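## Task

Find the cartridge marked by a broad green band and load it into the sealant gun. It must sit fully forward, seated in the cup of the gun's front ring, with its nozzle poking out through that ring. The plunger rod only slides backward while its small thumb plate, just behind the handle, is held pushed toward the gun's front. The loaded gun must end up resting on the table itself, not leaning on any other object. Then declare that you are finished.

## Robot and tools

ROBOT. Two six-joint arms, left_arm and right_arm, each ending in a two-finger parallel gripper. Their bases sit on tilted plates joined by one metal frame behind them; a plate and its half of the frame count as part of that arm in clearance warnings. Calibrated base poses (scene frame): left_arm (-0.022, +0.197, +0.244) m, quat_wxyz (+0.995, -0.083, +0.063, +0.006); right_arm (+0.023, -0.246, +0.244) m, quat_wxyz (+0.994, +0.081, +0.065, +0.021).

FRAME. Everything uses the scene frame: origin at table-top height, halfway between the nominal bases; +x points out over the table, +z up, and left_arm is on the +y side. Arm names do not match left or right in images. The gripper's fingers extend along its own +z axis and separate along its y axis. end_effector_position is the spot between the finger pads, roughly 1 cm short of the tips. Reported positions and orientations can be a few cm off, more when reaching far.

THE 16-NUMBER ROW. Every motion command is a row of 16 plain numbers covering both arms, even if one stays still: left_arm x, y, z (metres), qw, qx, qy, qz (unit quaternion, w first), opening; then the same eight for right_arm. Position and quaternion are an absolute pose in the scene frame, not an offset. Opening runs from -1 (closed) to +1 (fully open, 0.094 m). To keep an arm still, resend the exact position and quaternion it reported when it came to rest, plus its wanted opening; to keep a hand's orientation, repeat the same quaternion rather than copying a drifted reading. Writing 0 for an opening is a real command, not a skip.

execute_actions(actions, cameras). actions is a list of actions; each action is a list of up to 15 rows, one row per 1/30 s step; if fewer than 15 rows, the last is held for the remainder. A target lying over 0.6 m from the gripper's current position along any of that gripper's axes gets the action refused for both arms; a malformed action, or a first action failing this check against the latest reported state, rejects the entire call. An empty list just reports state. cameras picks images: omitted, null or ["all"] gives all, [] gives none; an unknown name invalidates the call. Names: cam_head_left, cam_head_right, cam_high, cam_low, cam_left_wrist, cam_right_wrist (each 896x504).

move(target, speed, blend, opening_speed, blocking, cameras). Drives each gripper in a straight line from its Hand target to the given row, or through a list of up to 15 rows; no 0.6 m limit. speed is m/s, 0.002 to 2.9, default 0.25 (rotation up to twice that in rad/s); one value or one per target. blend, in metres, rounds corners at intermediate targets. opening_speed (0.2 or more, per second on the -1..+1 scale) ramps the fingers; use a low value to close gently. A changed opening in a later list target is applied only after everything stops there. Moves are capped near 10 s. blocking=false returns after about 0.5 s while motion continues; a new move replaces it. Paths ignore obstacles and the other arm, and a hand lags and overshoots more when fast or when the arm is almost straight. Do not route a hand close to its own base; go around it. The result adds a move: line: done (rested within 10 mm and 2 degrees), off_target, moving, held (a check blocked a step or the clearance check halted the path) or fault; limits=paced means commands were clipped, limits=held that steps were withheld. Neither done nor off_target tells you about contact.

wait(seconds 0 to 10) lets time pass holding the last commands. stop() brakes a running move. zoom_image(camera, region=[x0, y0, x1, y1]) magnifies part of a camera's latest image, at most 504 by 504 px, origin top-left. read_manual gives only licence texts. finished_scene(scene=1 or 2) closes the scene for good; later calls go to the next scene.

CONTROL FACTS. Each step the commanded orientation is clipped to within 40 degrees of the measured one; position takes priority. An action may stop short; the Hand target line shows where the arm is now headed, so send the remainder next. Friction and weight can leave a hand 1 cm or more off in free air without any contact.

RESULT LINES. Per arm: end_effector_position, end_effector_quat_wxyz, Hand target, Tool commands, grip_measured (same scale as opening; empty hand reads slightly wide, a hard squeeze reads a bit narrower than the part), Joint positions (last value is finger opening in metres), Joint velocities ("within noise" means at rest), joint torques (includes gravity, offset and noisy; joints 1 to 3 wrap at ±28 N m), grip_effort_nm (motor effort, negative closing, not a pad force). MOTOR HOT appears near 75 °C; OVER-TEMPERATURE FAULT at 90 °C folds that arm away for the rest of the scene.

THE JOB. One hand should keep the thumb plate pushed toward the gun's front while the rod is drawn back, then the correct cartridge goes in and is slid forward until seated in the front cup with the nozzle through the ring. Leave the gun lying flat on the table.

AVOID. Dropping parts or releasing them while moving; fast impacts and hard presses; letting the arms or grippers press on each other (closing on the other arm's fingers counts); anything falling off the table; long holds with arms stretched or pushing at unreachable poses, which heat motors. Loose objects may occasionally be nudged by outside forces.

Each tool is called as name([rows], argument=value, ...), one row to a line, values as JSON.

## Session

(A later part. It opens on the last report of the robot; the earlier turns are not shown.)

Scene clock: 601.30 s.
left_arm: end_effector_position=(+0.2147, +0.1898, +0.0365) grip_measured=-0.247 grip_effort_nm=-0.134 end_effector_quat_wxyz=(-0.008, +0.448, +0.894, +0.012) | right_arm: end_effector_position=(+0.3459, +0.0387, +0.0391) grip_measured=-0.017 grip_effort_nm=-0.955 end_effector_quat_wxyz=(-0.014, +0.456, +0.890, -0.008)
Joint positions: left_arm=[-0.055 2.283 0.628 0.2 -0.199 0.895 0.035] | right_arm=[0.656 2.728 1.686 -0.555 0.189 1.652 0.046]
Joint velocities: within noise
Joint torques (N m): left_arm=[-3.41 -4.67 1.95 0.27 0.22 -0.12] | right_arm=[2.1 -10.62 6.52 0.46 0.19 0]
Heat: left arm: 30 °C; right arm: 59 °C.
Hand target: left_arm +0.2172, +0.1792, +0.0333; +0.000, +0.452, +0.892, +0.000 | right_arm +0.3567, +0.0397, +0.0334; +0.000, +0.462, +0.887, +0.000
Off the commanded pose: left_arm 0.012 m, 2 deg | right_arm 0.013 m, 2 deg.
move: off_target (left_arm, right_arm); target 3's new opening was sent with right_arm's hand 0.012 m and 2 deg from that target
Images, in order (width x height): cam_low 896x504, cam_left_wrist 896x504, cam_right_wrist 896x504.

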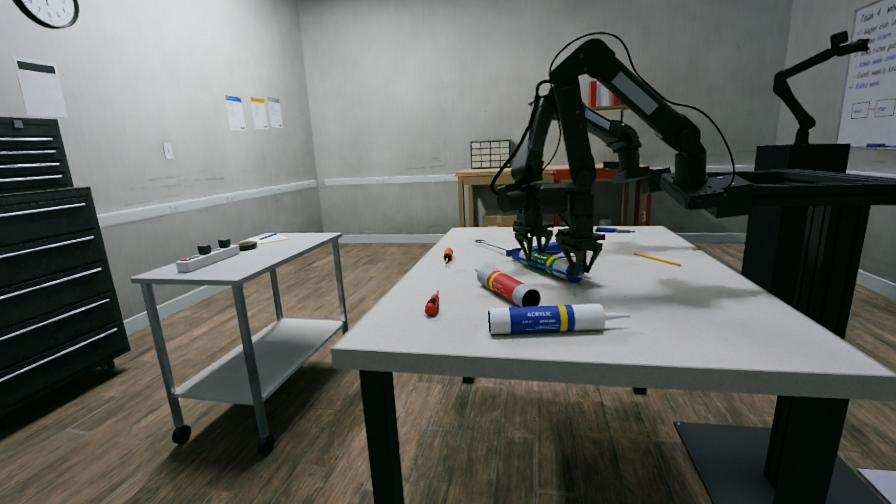

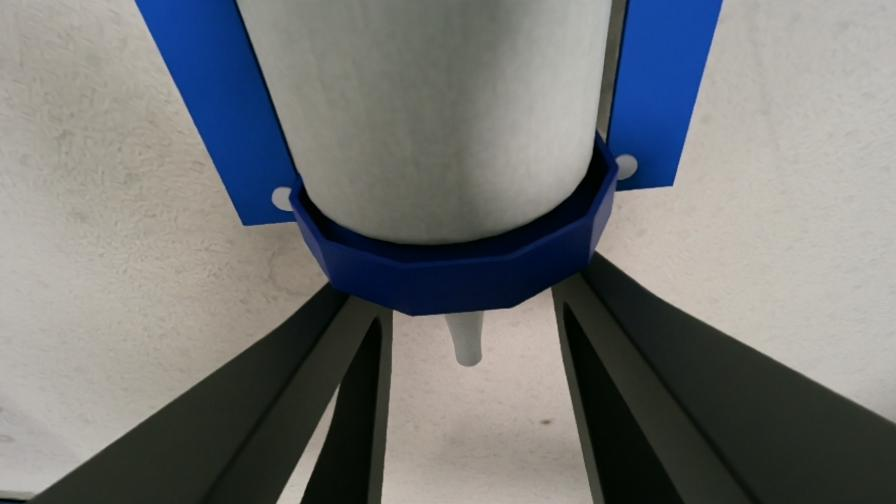

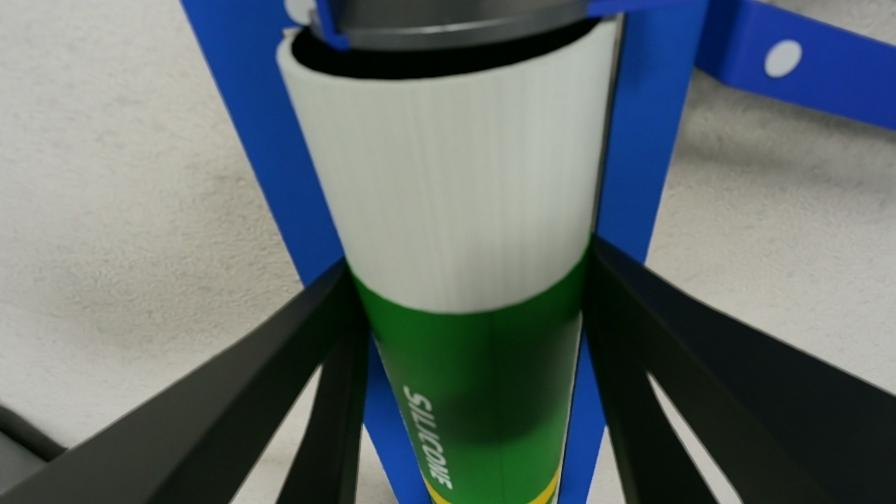

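move(target=[0.2175, 0.179, 0.033, 0, 0.4520, 0.8920, 0, -0.25, 0.347, 0.056, 0.034, 0, 0.4617, 0.8870, 0, -0.03], speed=0.03, cameras=["cam_low","cam_left_wrist","cam_right_wrist"])

zoom_image(camera="cam_low", region=[490, 210, 610, 290])

Scene clock: 605.83 s.
left_arm: end_effector_position=(+0.2151, +0.1898, +0.0365) grip_measured=-0.247 grip_effort_nm=-0.134 end_effector_quat_wxyz=(-0.007, +0.448, +0.894, +0.012) | right_arm: end_effector_position=(+0.3457, +0.0396, +0.0393) grip_measured=-0.020 grip_effort_nm=-1.004 end_effector_quat_wxyz=(-0.009, +0.460, +0.888, -0.016)
Joint positions: left_arm=[-0.055 2.283 0.628 0.2 -0.199 0.895 0.035] | right_arm=[0.664 2.739 1.708 -0.579 0.203 1.669 0.046]
Joint velocities: within noise
Joint torques (N m): left_arm=[-3.36 -4.59 1.83 0.3 0.2 -0.09] | right_arm=[5.09 -10.18 6.86 0.53 0.04 0.24]
Heat: left arm: 30 °C; right arm: 59 °C.
Hand target: left_arm +0.2171, +0.1793, +0.0333; +0.000, +0.452, +0.892, +0.000 | right_arm +0.3466, +0.0555, +0.0348; -0.001, +0.462, +0.887, +0.000
Off the commanded pose: left_arm 0.012 m, 2 deg | right_arm 0.017 m, 2 deg.
move: off_target (left_arm, right_arm)
Images, in order (width x height): cam_low 896x504, cam_left_wrist 896x504, cam_right_wrist 896x504.

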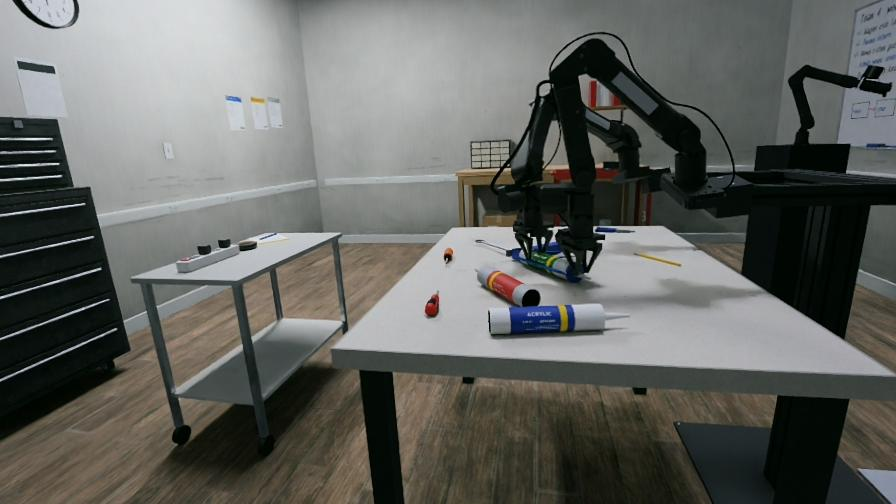

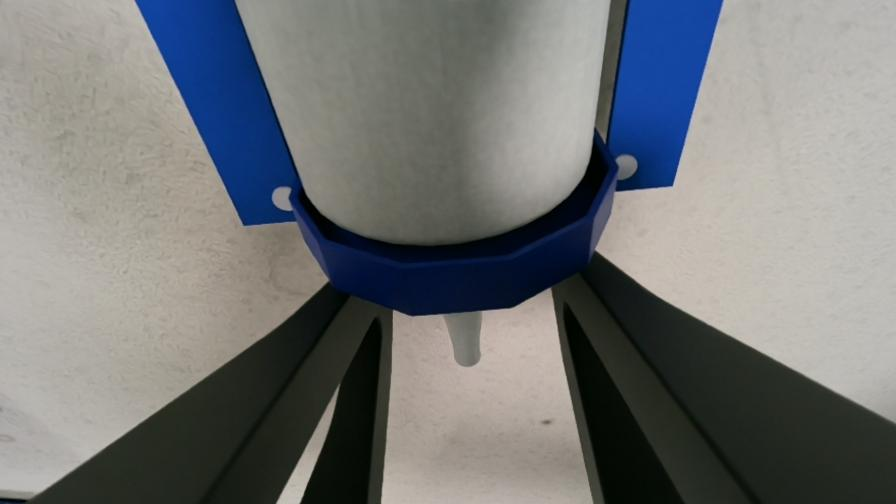

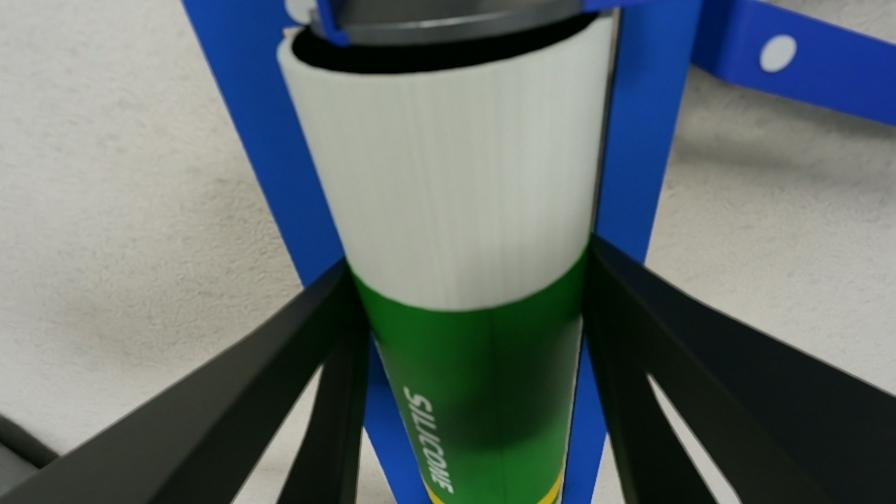

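Scaled by 4.200 from the camera's 896x504 image, which has a finer 1280x720 frame.

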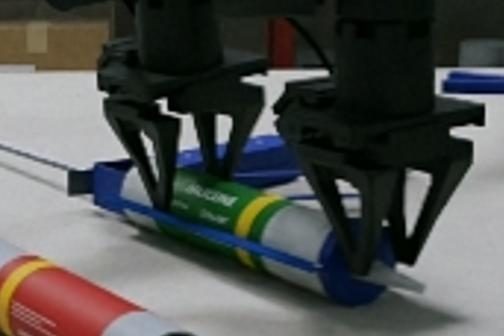

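move(target=[0.2175, 0.179, 0.033, 0, 0.4520, 0.8920, 0, -0.25, 0.343, 0.064, 0.034, 0, 0.4617, 0.8870, 0, -0.06], speed=0.03, cameras=["cam_low","cam_left_wrist","cam_right_wrist"])

zoom_image(camera="cam_low", region=[490, 210, 610, 290])

Scene clock: 609.20 s.
left_arm: end_effector_position=(+0.2151, +0.1898, +0.0365) grip_measured=-0.247 grip_effort_nm=-0.134 end_effector_quat_wxyz=(-0.007, +0.448, +0.894, +0.012) | right_arm: end_effector_position=(+0.3454, +0.0403, +0.0394) grip_measured=-0.021 grip_effort_nm=-1.004 end_effector_quat_wxyz=(-0.001, +0.460, +0.887, -0.024)
Joint positions: left_arm=[-0.055 2.283 0.628 0.2 -0.199 0.895 0.035] | right_arm=[0.675 2.749 1.727 -0.598 0.224 1.684 0.046]
Joint velocities: within noise
Joint torques (N m): left_arm=[-3.29 -4.64 1.88 0.31 0.23 -0.11] | right_arm=[5.87 -10.07 6.95 0.57 -0.15 0.28]
Heat: left arm: 30 °C; right arm: 58 °C.
Hand target: left_arm +0.2171, +0.1793, +0.0333; +0.000, +0.452, +0.892, +0.000 | right_arm +0.3423, +0.0632, +0.0351; -0.001, +0.461, +0.887, +0.000
Off the commanded pose: left_arm 0.012 m, 2 deg | right_arm 0.024 m, 3 deg.
move: off_target (left_arm, right_arm)
Images, in order (width x height): cam_low 896x504, cam_left_wrist 896x504, cam_right_wrist 896x504.

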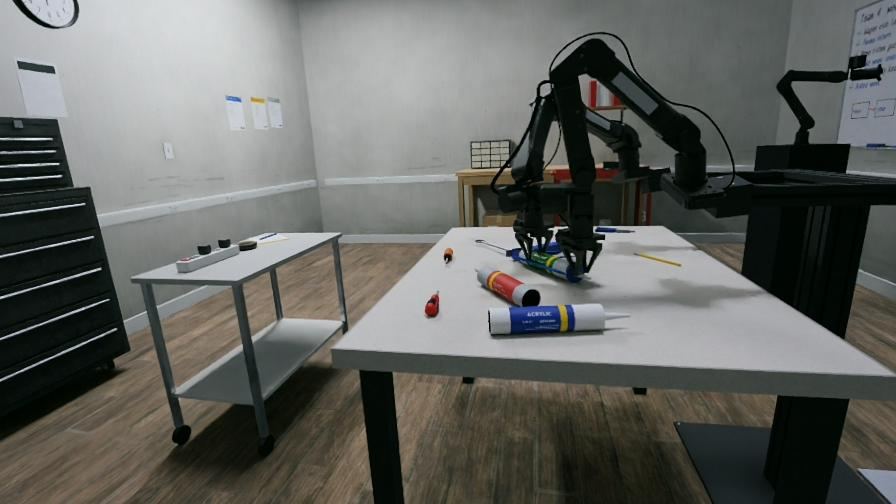

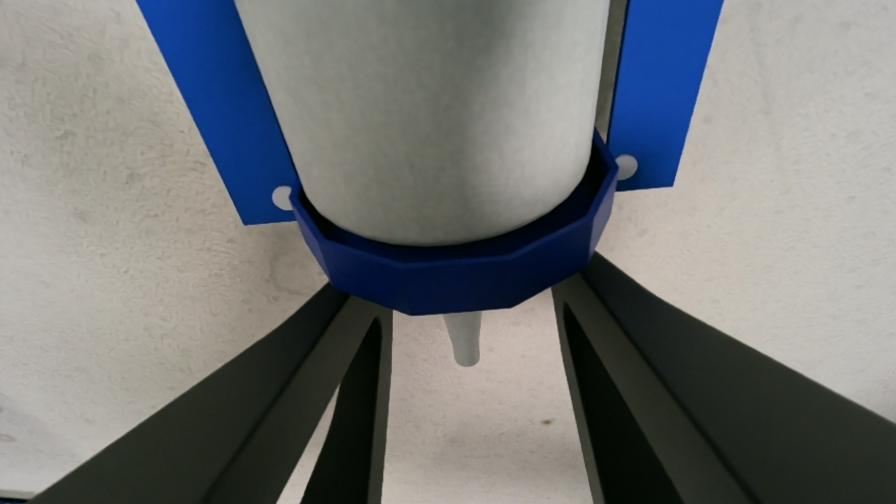

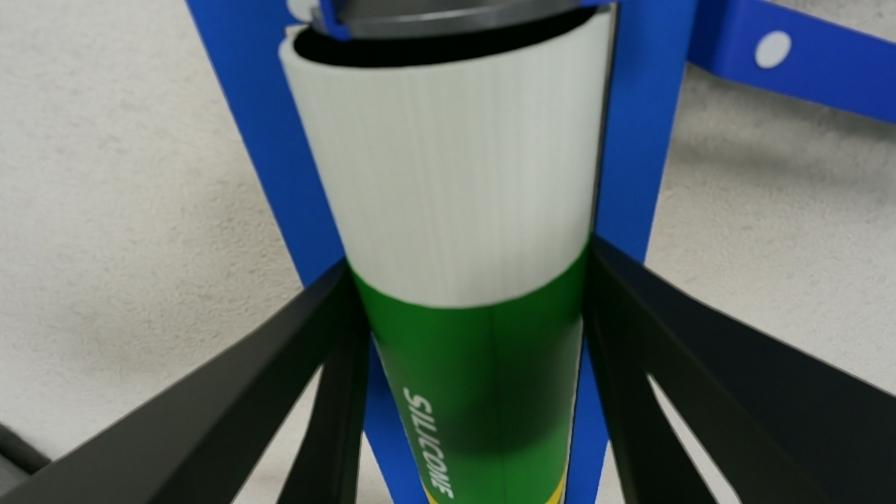

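Scaled by 4.200 from the camera's 896x504 image, which has a finer 1280x720 frame.

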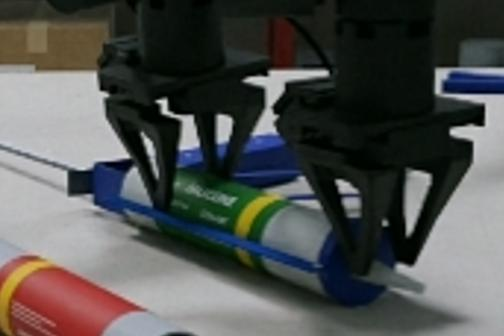

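move([
  [0.2175, 0.179, 0.033, 0, 0.4520, 0.8920, 0, -0.25, 0.346, 0.045, 0.038, 0, 0.4617, 0.8870, 0, 0.22],
  [0.2175, 0.179, 0.033, 0, 0.4520, 0.8920, 0, -0.25, 0.328, 0.074, 0.040, 0, 0.4540, 0.8910, 0, 0.22],
], speed=0.05, opening_speed=0.6, cameras=["cam_low","cam_left_wrist","cam_right_wrist","cam_high"])

zoom_image(camera="cam_low", region=[490, 210, 610, 290])

Scene clock: 630.67 s.
left_arm: end_effector_position=(+0.2148, +0.1895, +0.0365) grip_measured=-0.247 grip_effort_nm=-0.134 end_effector_quat_wxyz=(-0.008, +0.447, +0.894, +0.011) | right_arm: end_effector_position=(+0.3285, +0.0653, +0.0428) grip_measured=+0.217 grip_effort_nm=0.178 end_effector_quat_wxyz=(-0.002, +0.453, +0.891, -0.007)
Joint positions: left_arm=[-0.055 2.283 0.628 0.199 -0.198 0.893 0.035] | right_arm=[0.738 2.749 1.713 -0.566 0.209 1.726 0.057]
Joint velocities: within noise
Joint torques (N m): left_arm=[-3.38 -4.74 1.85 0.32 0.19 -0.11] | right_arm=[3.93 -11 6.52 0.29 -0.01 0.07]
Heat: left arm: 30 °C; right arm: 58 °C.
Hand target: left_arm +0.2172, +0.1793, +0.0333; +0.000, +0.452, +0.892, +0.000 | right_arm +0.3280, +0.0738, +0.0402; +0.000, +0.454, +0.891, +0.000
Off the commanded pose: left_arm 0.011 m, 2 deg | right_arm 0.009 m, 1 deg.
move: off_target (left_arm)
Images, in order (width x height): cam_high 896x504, cam_low 896x504, cam_left_wrist 896x504, cam_right_wrist 896x504.

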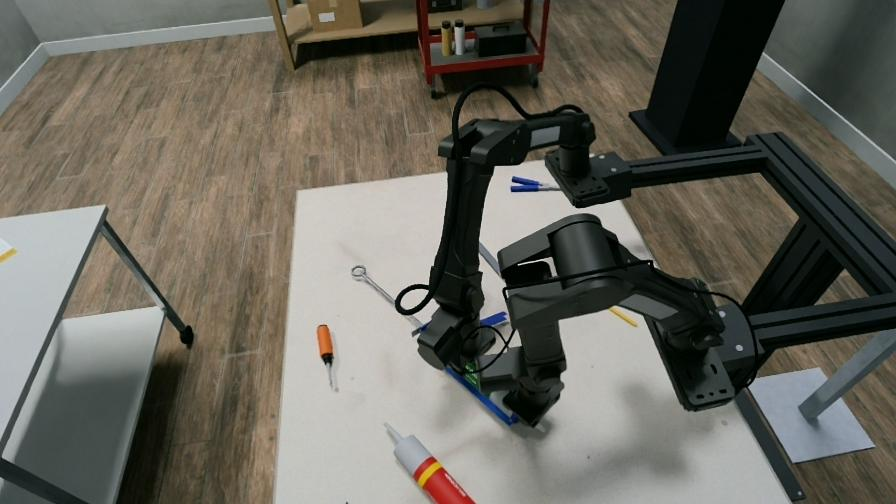

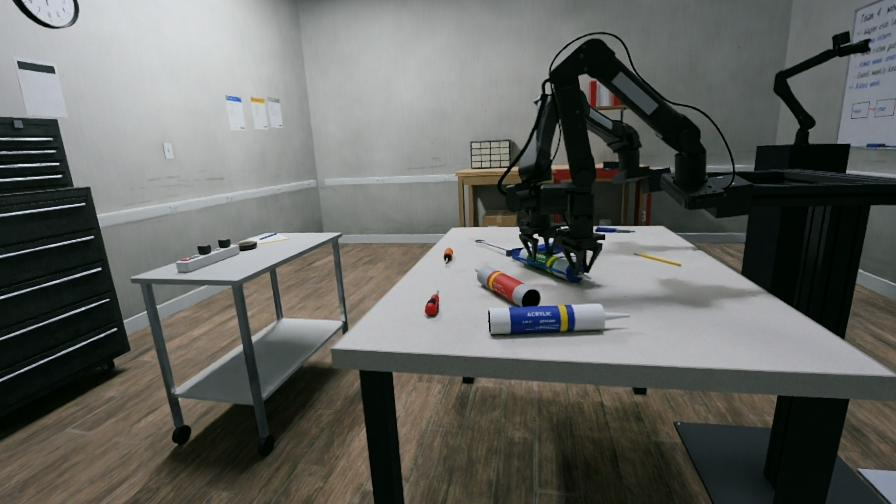

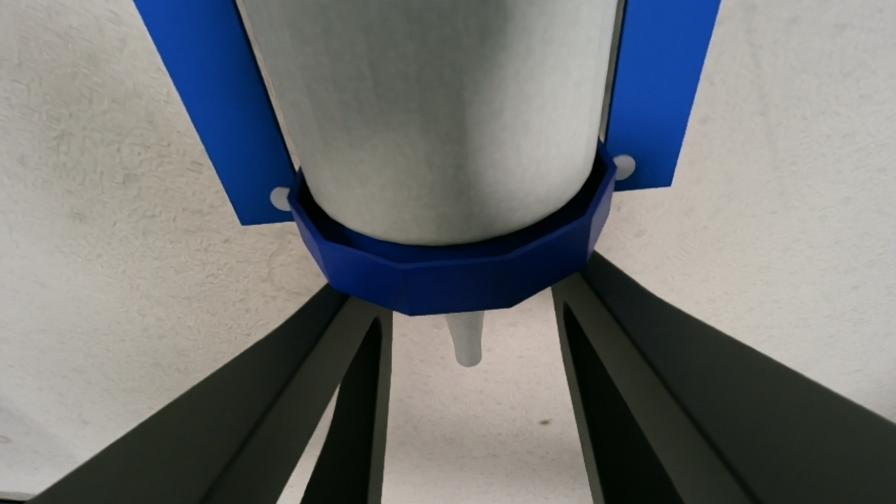

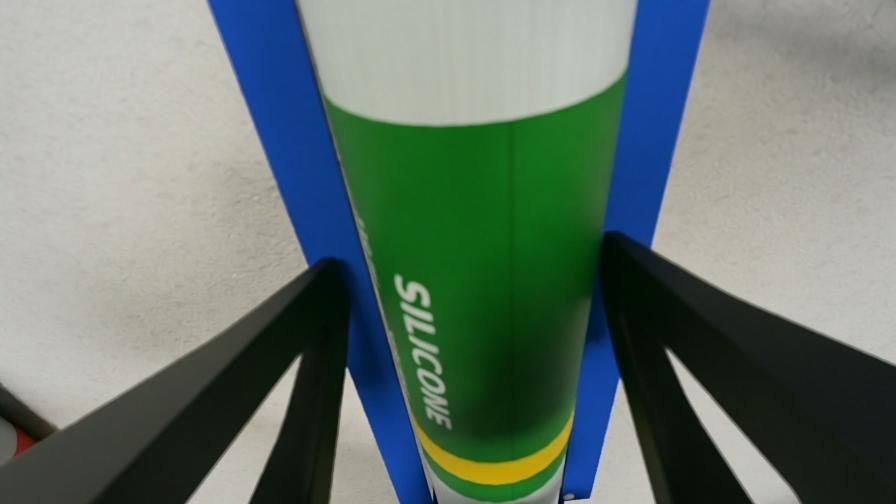

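Scaled by 4.200 from the camera's 896x504 image, which has a finer 1280x720 frame.

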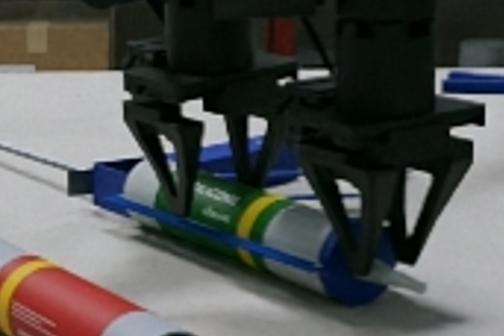

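move([
  [0.2175, 0.179, 0.033, 0, 0.4520, 0.8920, 0, -0.25, 0.330, 0.073, 0.035, 0, 0.4520, 0.8920, 0, 0.22],
  [0.2175, 0.179, 0.033, 0, 0.4520, 0.8920, 0, -0.25, 0.330, 0.073, 0.035, 0, 0.4520, 0.8920, 0, -0.03],
], speed=0.05, opening_speed=0.5, cameras=["cam_low","cam_left_wrist","cam_right_wrist"])

Scene clock: 635.83 s.
left_arm: end_effector_position=(+0.2148, +0.1895, +0.0365) grip_measured=-0.247 grip_effort_nm=-0.139 end_effector_quat_wxyz=(-0.008, +0.447, +0.894, +0.011) | right_arm: end_effector_position=(+0.3272, +0.0652, +0.0399) grip_measured=-0.021 grip_effort_nm=-0.950 end_effector_quat_wxyz=(-0.003, +0.453, +0.891, -0.010)
Joint positions: left_arm=[-0.055 2.283 0.628 0.199 -0.198 0.893 0.035] | right_arm=[0.738 2.759 1.722 -0.571 0.207 1.726 0.046]
Joint velocities: within noise
Joint torques (N m): left_arm=[-3.47 -4.74 1.88 0.3 0.21 -0.08] | right_arm=[3.32 -10.63 6.52 0.38 0.01 -0.02]
Heat: left arm: 30 °C; right arm: 58 °C.
Hand target: left_arm +0.2172, +0.1793, +0.0333; +0.000, +0.452, +0.892, +0.000 | right_arm +0.3298, +0.0728, +0.0352; +0.000, +0.452, +0.892, +0.000
Off the commanded pose: left_arm 0.011 m, 2 deg | right_arm 0.010 m, 1 deg.
move: off_target (left_arm)
Images, in order (width x height): cam_low 896x504, cam_left_wrist 896x504, cam_right_wrist 896x504.

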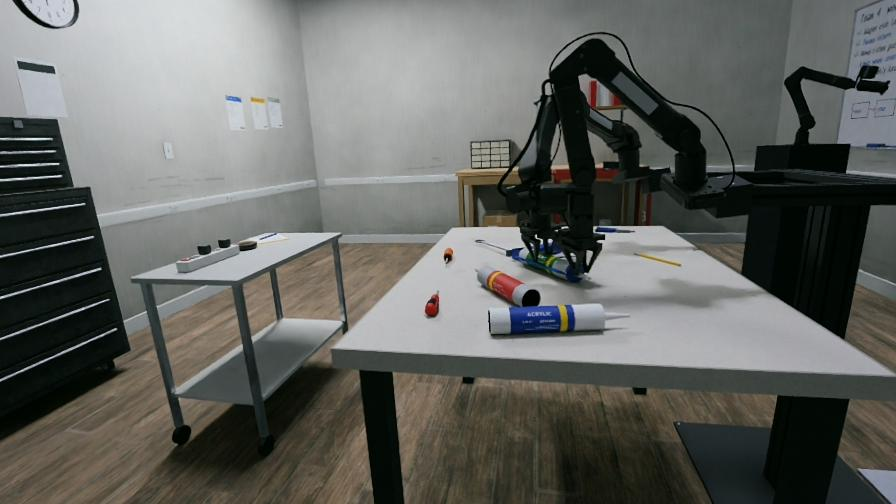

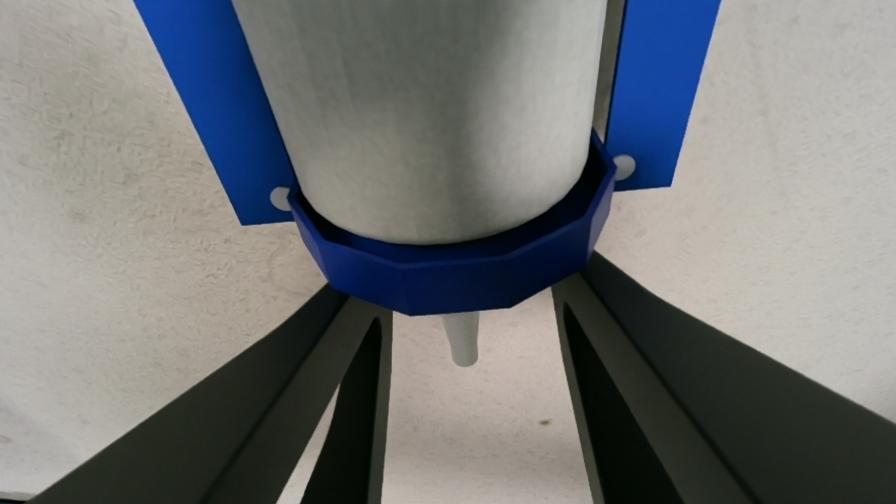

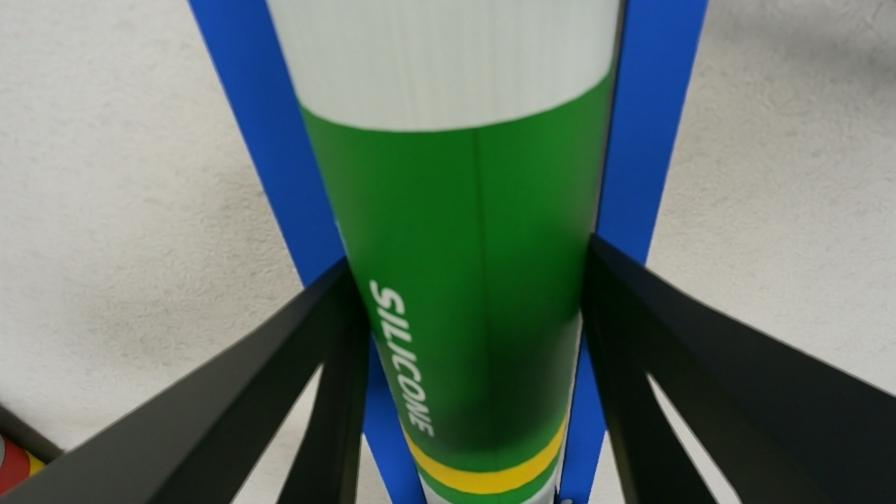

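move(target=[0.2175, 0.179, 0.033, 0, 0.4520, 0.8920, 0, -0.25, 0.316, 0.087, 0.045, 0, 0.4520, 0.8920, 0, -0.06], speed=0.03, cameras=["cam_low","cam_left_wrist","cam_right_wrist"])

zoom_image(camera="cam_low", region=[490, 210, 610, 290])

Scene clock: 639.87 s.
left_arm: end_effector_position=(+0.2148, +0.1899, +0.0365) grip_measured=-0.247 grip_effort_nm=-0.134 end_effector_quat_wxyz=(-0.008, +0.447, +0.894, +0.012) | right_arm: end_effector_position=(+0.3265, +0.0659, +0.0404) grip_measured=-0.025 grip_effort_nm=-1.004 end_effector_quat_wxyz=(+0.000, +0.455, +0.890, -0.011)
Joint positions: left_arm=[-0.055 2.283 0.628 0.199 -0.199 0.893 0.035] | right_arm=[0.743 2.759 1.722 -0.572 0.214 1.737 0.046]
Joint velocities: within noise
Joint torques (N m): left_arm=[-1.46 -6.19 0.49 0.25 -0.02 0.01] | right_arm=[2.82 -12.49 4.7 0.16 0.01 -0.01]
Heat: left arm: 30 °C; right arm: 59 °C.
Hand target: left_arm +0.2148, +0.1895, +0.0365; -0.008, +0.447, +0.894, +0.011 | right_arm +0.3263, +0.0662, +0.0404; -0.001, +0.455, +0.890, -0.010
Off the commanded pose: left_arm 0.012 m, 2 deg | right_arm 0.024 m, 1 deg.
move: held (left_arm, right_arm; a check stopped the path); limits=held
pose unreachable (left arm): on one or more control steps of this call, first in action 0 (counted from 0), this arm could not follow its commanded pose, so it was not sent that pose on those steps. It may still have moved: this result reports where it is.
cause: moving toward the commanded pose would bring a part of the arm too close to another arm (this arm's wrist (the part past joint 4) and the right arm's wrist (the part past joint 4), along the way the arms are being sent, or toward where that arm still pushes).
pose unreachable (right arm): on one or more control steps of this call, first in action 0 (counted from 0), this arm could not follow its commanded pose, so it was not sent that pose on those steps. It may still have moved: this result reports where it is.
cause: moving toward the commanded pose would bring a part of the arm too close to another arm (this arm's wrist (the part past joint 4) and the left arm's wrist (the part past joint 4), at the place that arm was heading or pushing toward when its own hold began).
Images, in order (width x height): cam_low 896x504, cam_left_wrist 896x504, cam_right_wrist 896x504.

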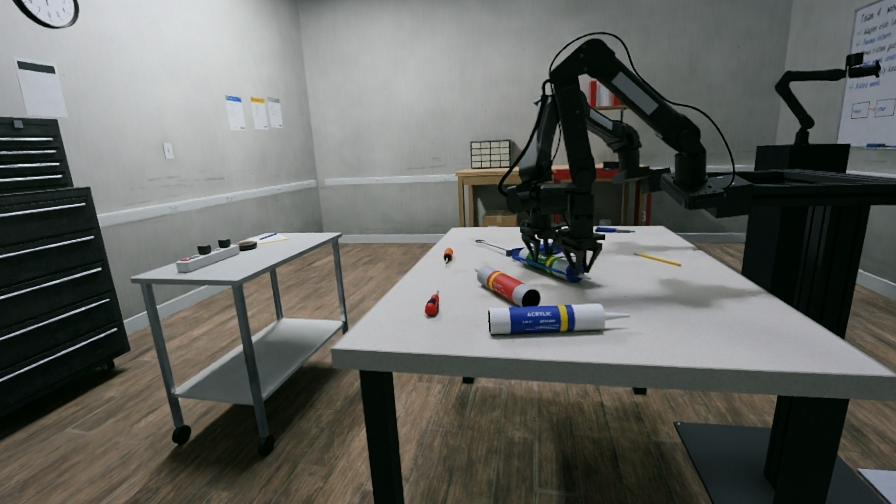

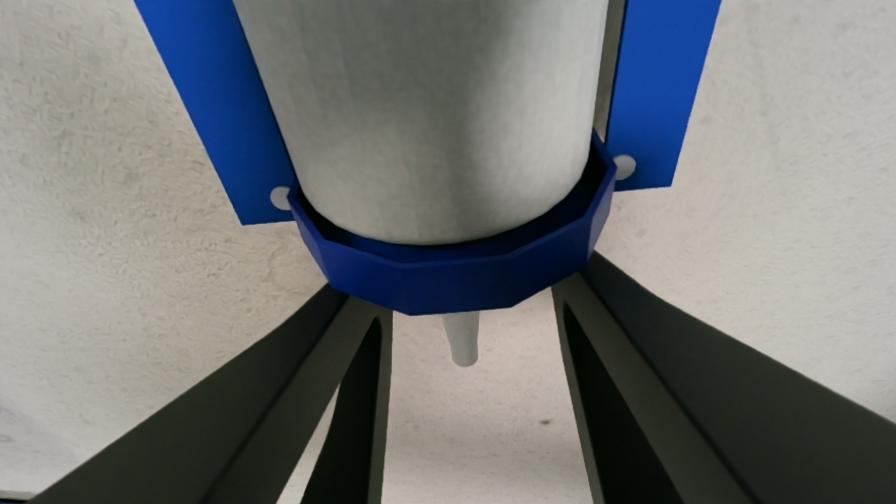

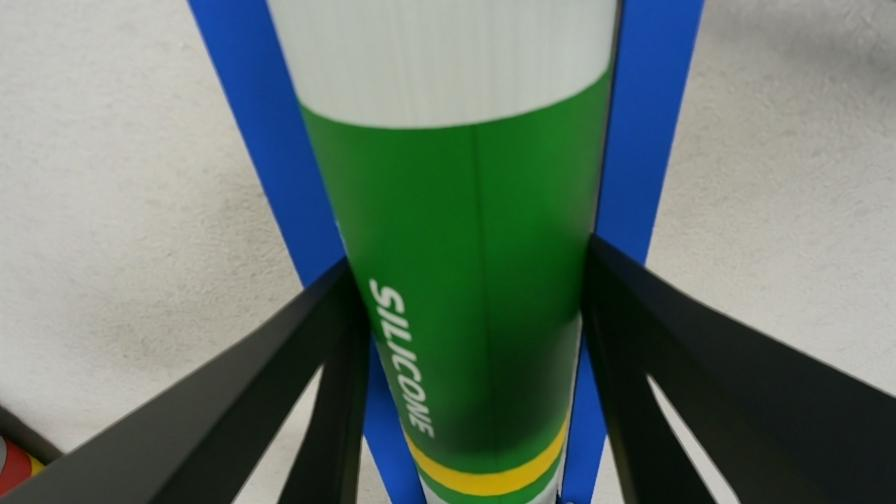

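Scaled by 4.200 from the camera's 896x504 image, which has a finer 1280x720 frame.

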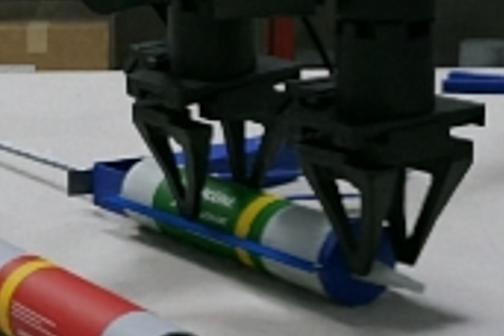

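move([
  [0.179, 0.238, 0.045, 0, 0.4520, 0.8920, 0, -0.25, 0.330, 0.070, 0.035, 0, 0.4520, 0.8920, 0, -0.06],
  [0.17, 0.26, 0.20, 0, 0.4520, 0.8920, 0, -0.25, 0.330, 0.070, 0.035, 0, 0.4520, 0.8920, 0, -0.06],
  [0.20, 0.26, 0.30, 0.343, -0.057, 0.937, -0.021, 1.0, 0.330, 0.070, 0.035, 0, 0.4520, 0.8920, 0, -0.06],
], speed=[0.08, 0.2, 0.2], cameras=["cam_low","cam_left_wrist","cam_right_wrist"])

zoom_image(camera="cam_low", region=[490, 210, 610, 290])

zoom_image(camera="cam_left_wrist", region=[500, 100, 700, 280])

Scene clock: 651.17 s.
left_arm: end_effector_position=(+0.1992, +0.2616, +0.2999) grip_measured=+0.997 grip_effort_nm=0.149 end_effector_quat_wxyz=(+0.337, -0.056, +0.939, -0.020) | right_arm: end_effector_position=(+0.3265, +0.0659, +0.0404) grip_measured=-0.025 grip_effort_nm=-1.009 end_effector_quat_wxyz=(+0.000, +0.450, +0.893, -0.011)
Joint positions: left_arm=[0.337 0.474 0.324 -0.599 0.134 0.232 0.094] | right_arm=[0.743 2.759 1.722 -0.572 0.214 1.726 0.046]
Joint velocities: within noise
Joint torques (N m): left_arm=[-0.87 0.01 6.78 1.27 0.09 -0.11] | right_arm=[2.41 -11.15 5.18 0.48 -0.05 -0.05]
Heat: left arm: 30 °C; right arm: 62 °C.
Hand target: left_arm +0.2000, +0.2600, +0.3001; +0.343, -0.057, +0.937, -0.021 | right_arm +0.3299, +0.0699, +0.0352; +0.000, +0.452, +0.892, +0.000
Off the commanded pose: left_arm 0.002 m, 1 deg | right_arm 0.008 m, 1 deg.
move: done
Images, in order (width x height): cam_low 896x504, cam_left_wrist 896x504, cam_right_wrist 896x504.

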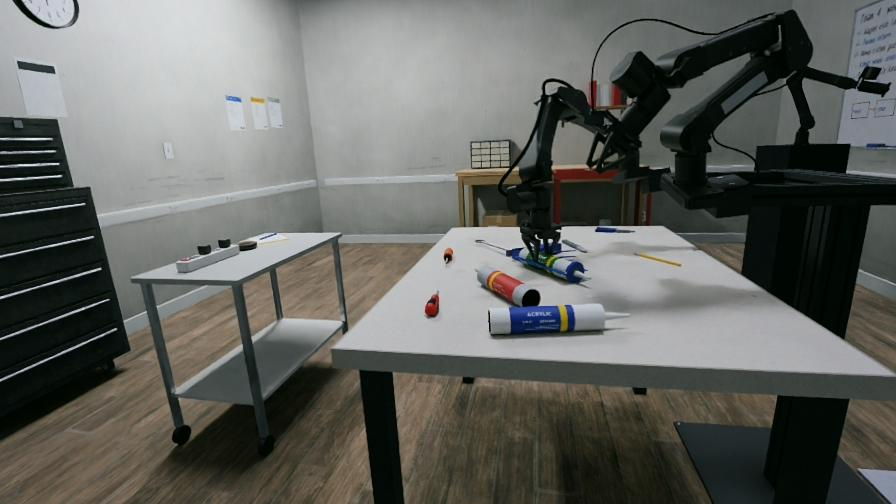

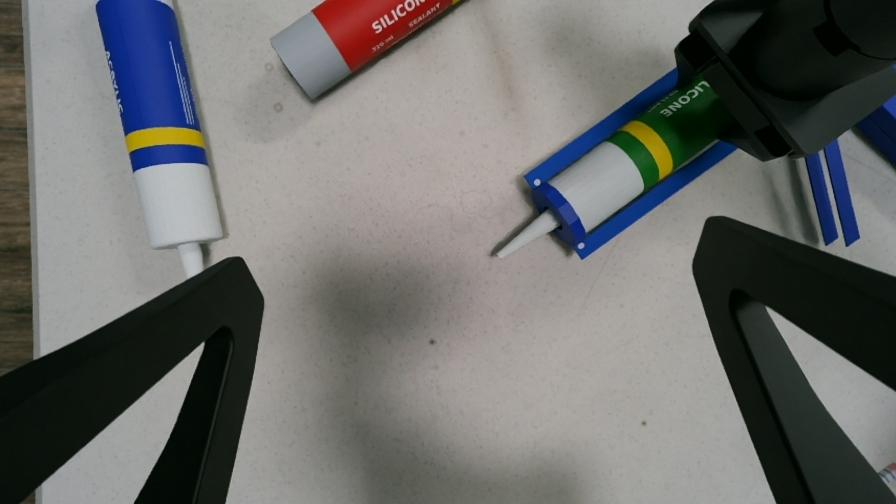

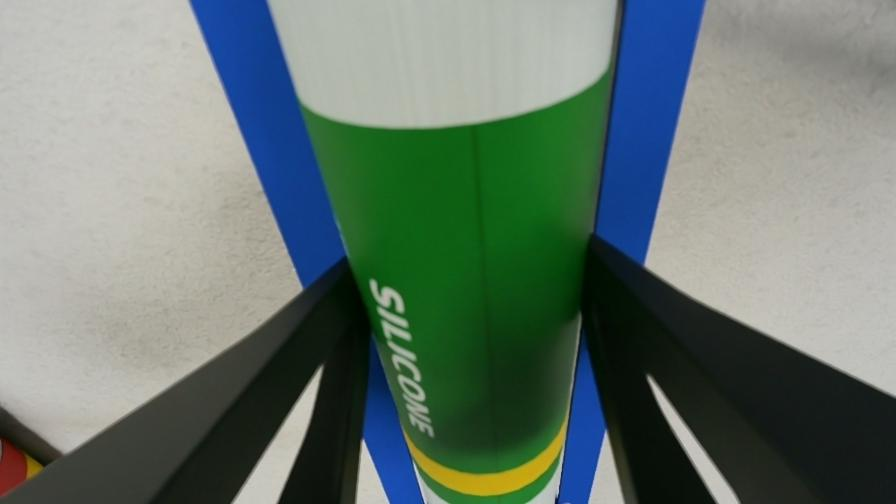

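Scaled by 4.200 from the camera's 896x504 image, which has a finer 1280x720 frame.

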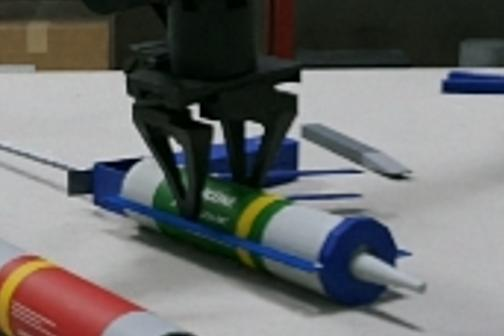

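Scaled by 2.520 from the camera's 896x504 image, which has a finer 1280x720 frame.

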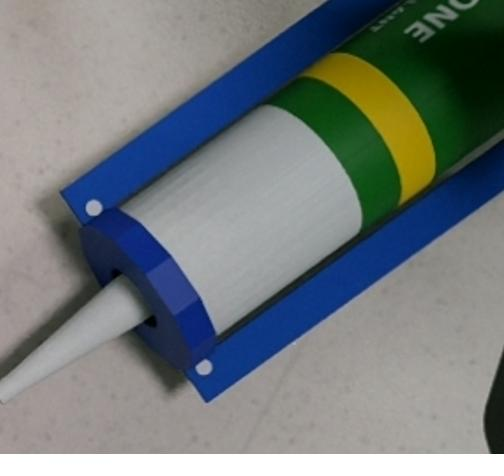

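move(target=[0.20, 0.26, 0.30, 0.343, -0.057, 0.937, -0.021, 1.0, 0.330, 0.075, 0.058, 0.0467, 0.4514, 0.8908, -0.0237, -0.06], speed=0.03, cameras=["cam_low","cam_left_wrist","cam_right_wrist"])

zoom_image(camera="cam_low", region=[490, 210, 610, 290])

zoom_image(camera="cam_left_wrist", region=[500, 100, 700, 280])

Scene clock: 667.13 s.
left_arm: end_effector_position=(+0.1992, +0.2616, +0.2999) grip_measured=+0.997 grip_effort_nm=0.149 end_effector_quat_wxyz=(+0.337, -0.056, +0.939, -0.020) | right_arm: end_effector_position=(+0.3262, +0.0663, +0.0474) grip_measured=-0.026 grip_effort_nm=-1.009 end_effector_quat_wxyz=(+0.029, +0.455, +0.890, -0.026)
Joint positions: left_arm=[0.336 0.474 0.324 -0.599 0.134 0.231 0.094] | right_arm=[0.772 2.759 1.743 -0.613 0.277 1.771 0.046]
Joint velocities: within noise
Joint torques (N m): left_arm=[-0.99 -0.12 6.75 1.32 0.08 -0.11] | right_arm=[5.04 -13.09 7.32 -0.12 0.35 0.08]
Heat: left arm: 29 °C; right arm: 64 °C.
Hand target: left_arm +0.2000, +0.2600, +0.3001; +0.343, -0.057, +0.937, -0.021 | right_arm +0.3299, +0.0750, +0.0580; +0.046, +0.451, +0.891, -0.022
Off the commanded pose: left_arm 0.002 m, 1 deg | right_arm 0.014 m, 2 deg.
move: off_target (right_arm)
Images, in order (width x height): cam_low 896x504, cam_left_wrist 896x504, cam_right_wrist 896x504.

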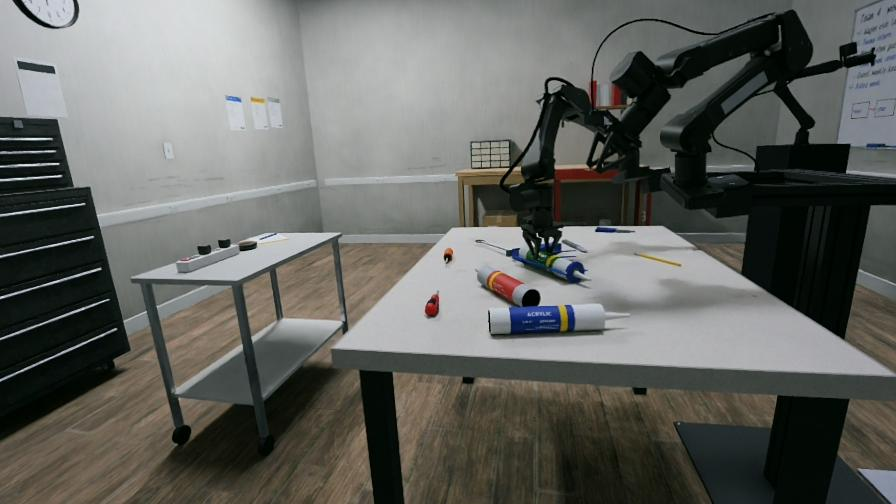

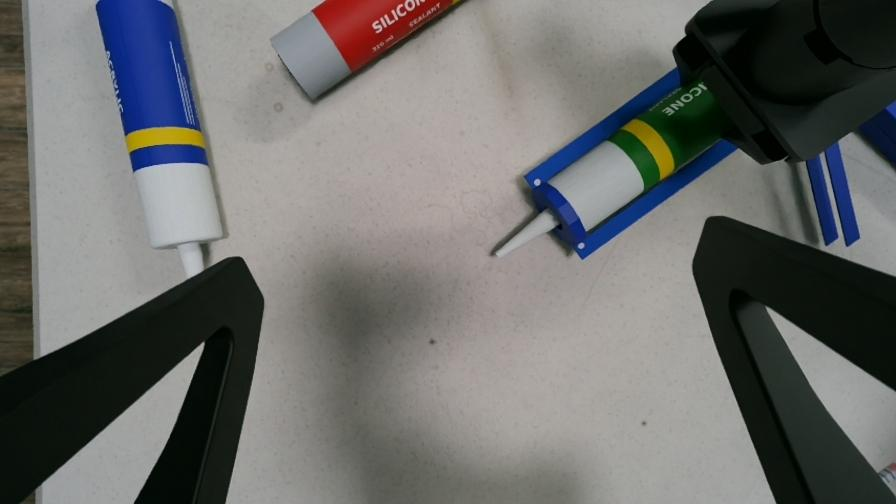

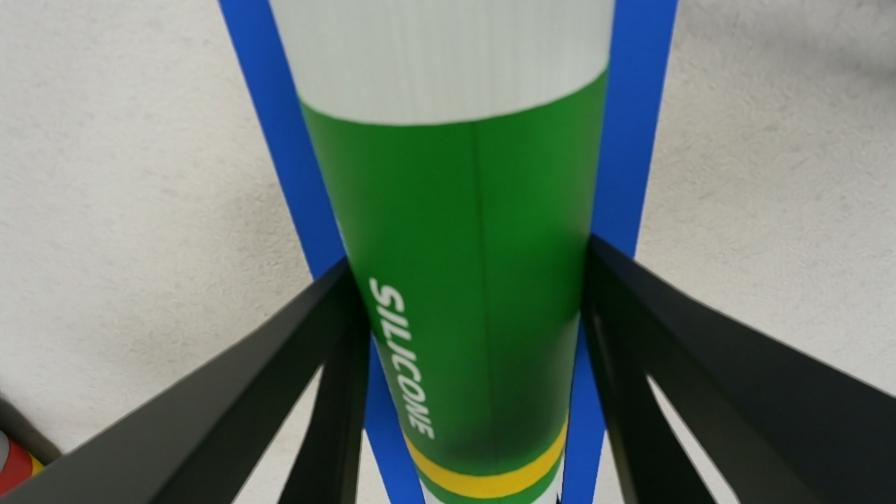

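Scaled by 4.200 from the camera's 896x504 image, which has a finer 1280x720 frame.

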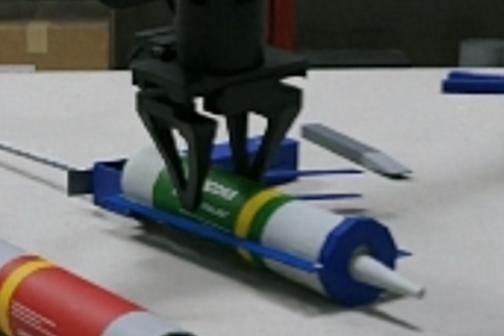

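Scaled by 2.520 from the camera's 896x504 image, which has a finer 1280x720 frame.

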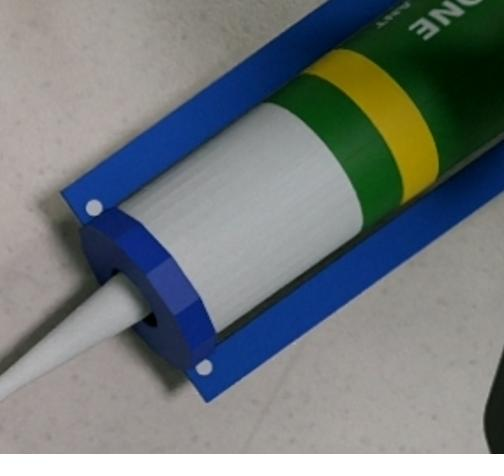

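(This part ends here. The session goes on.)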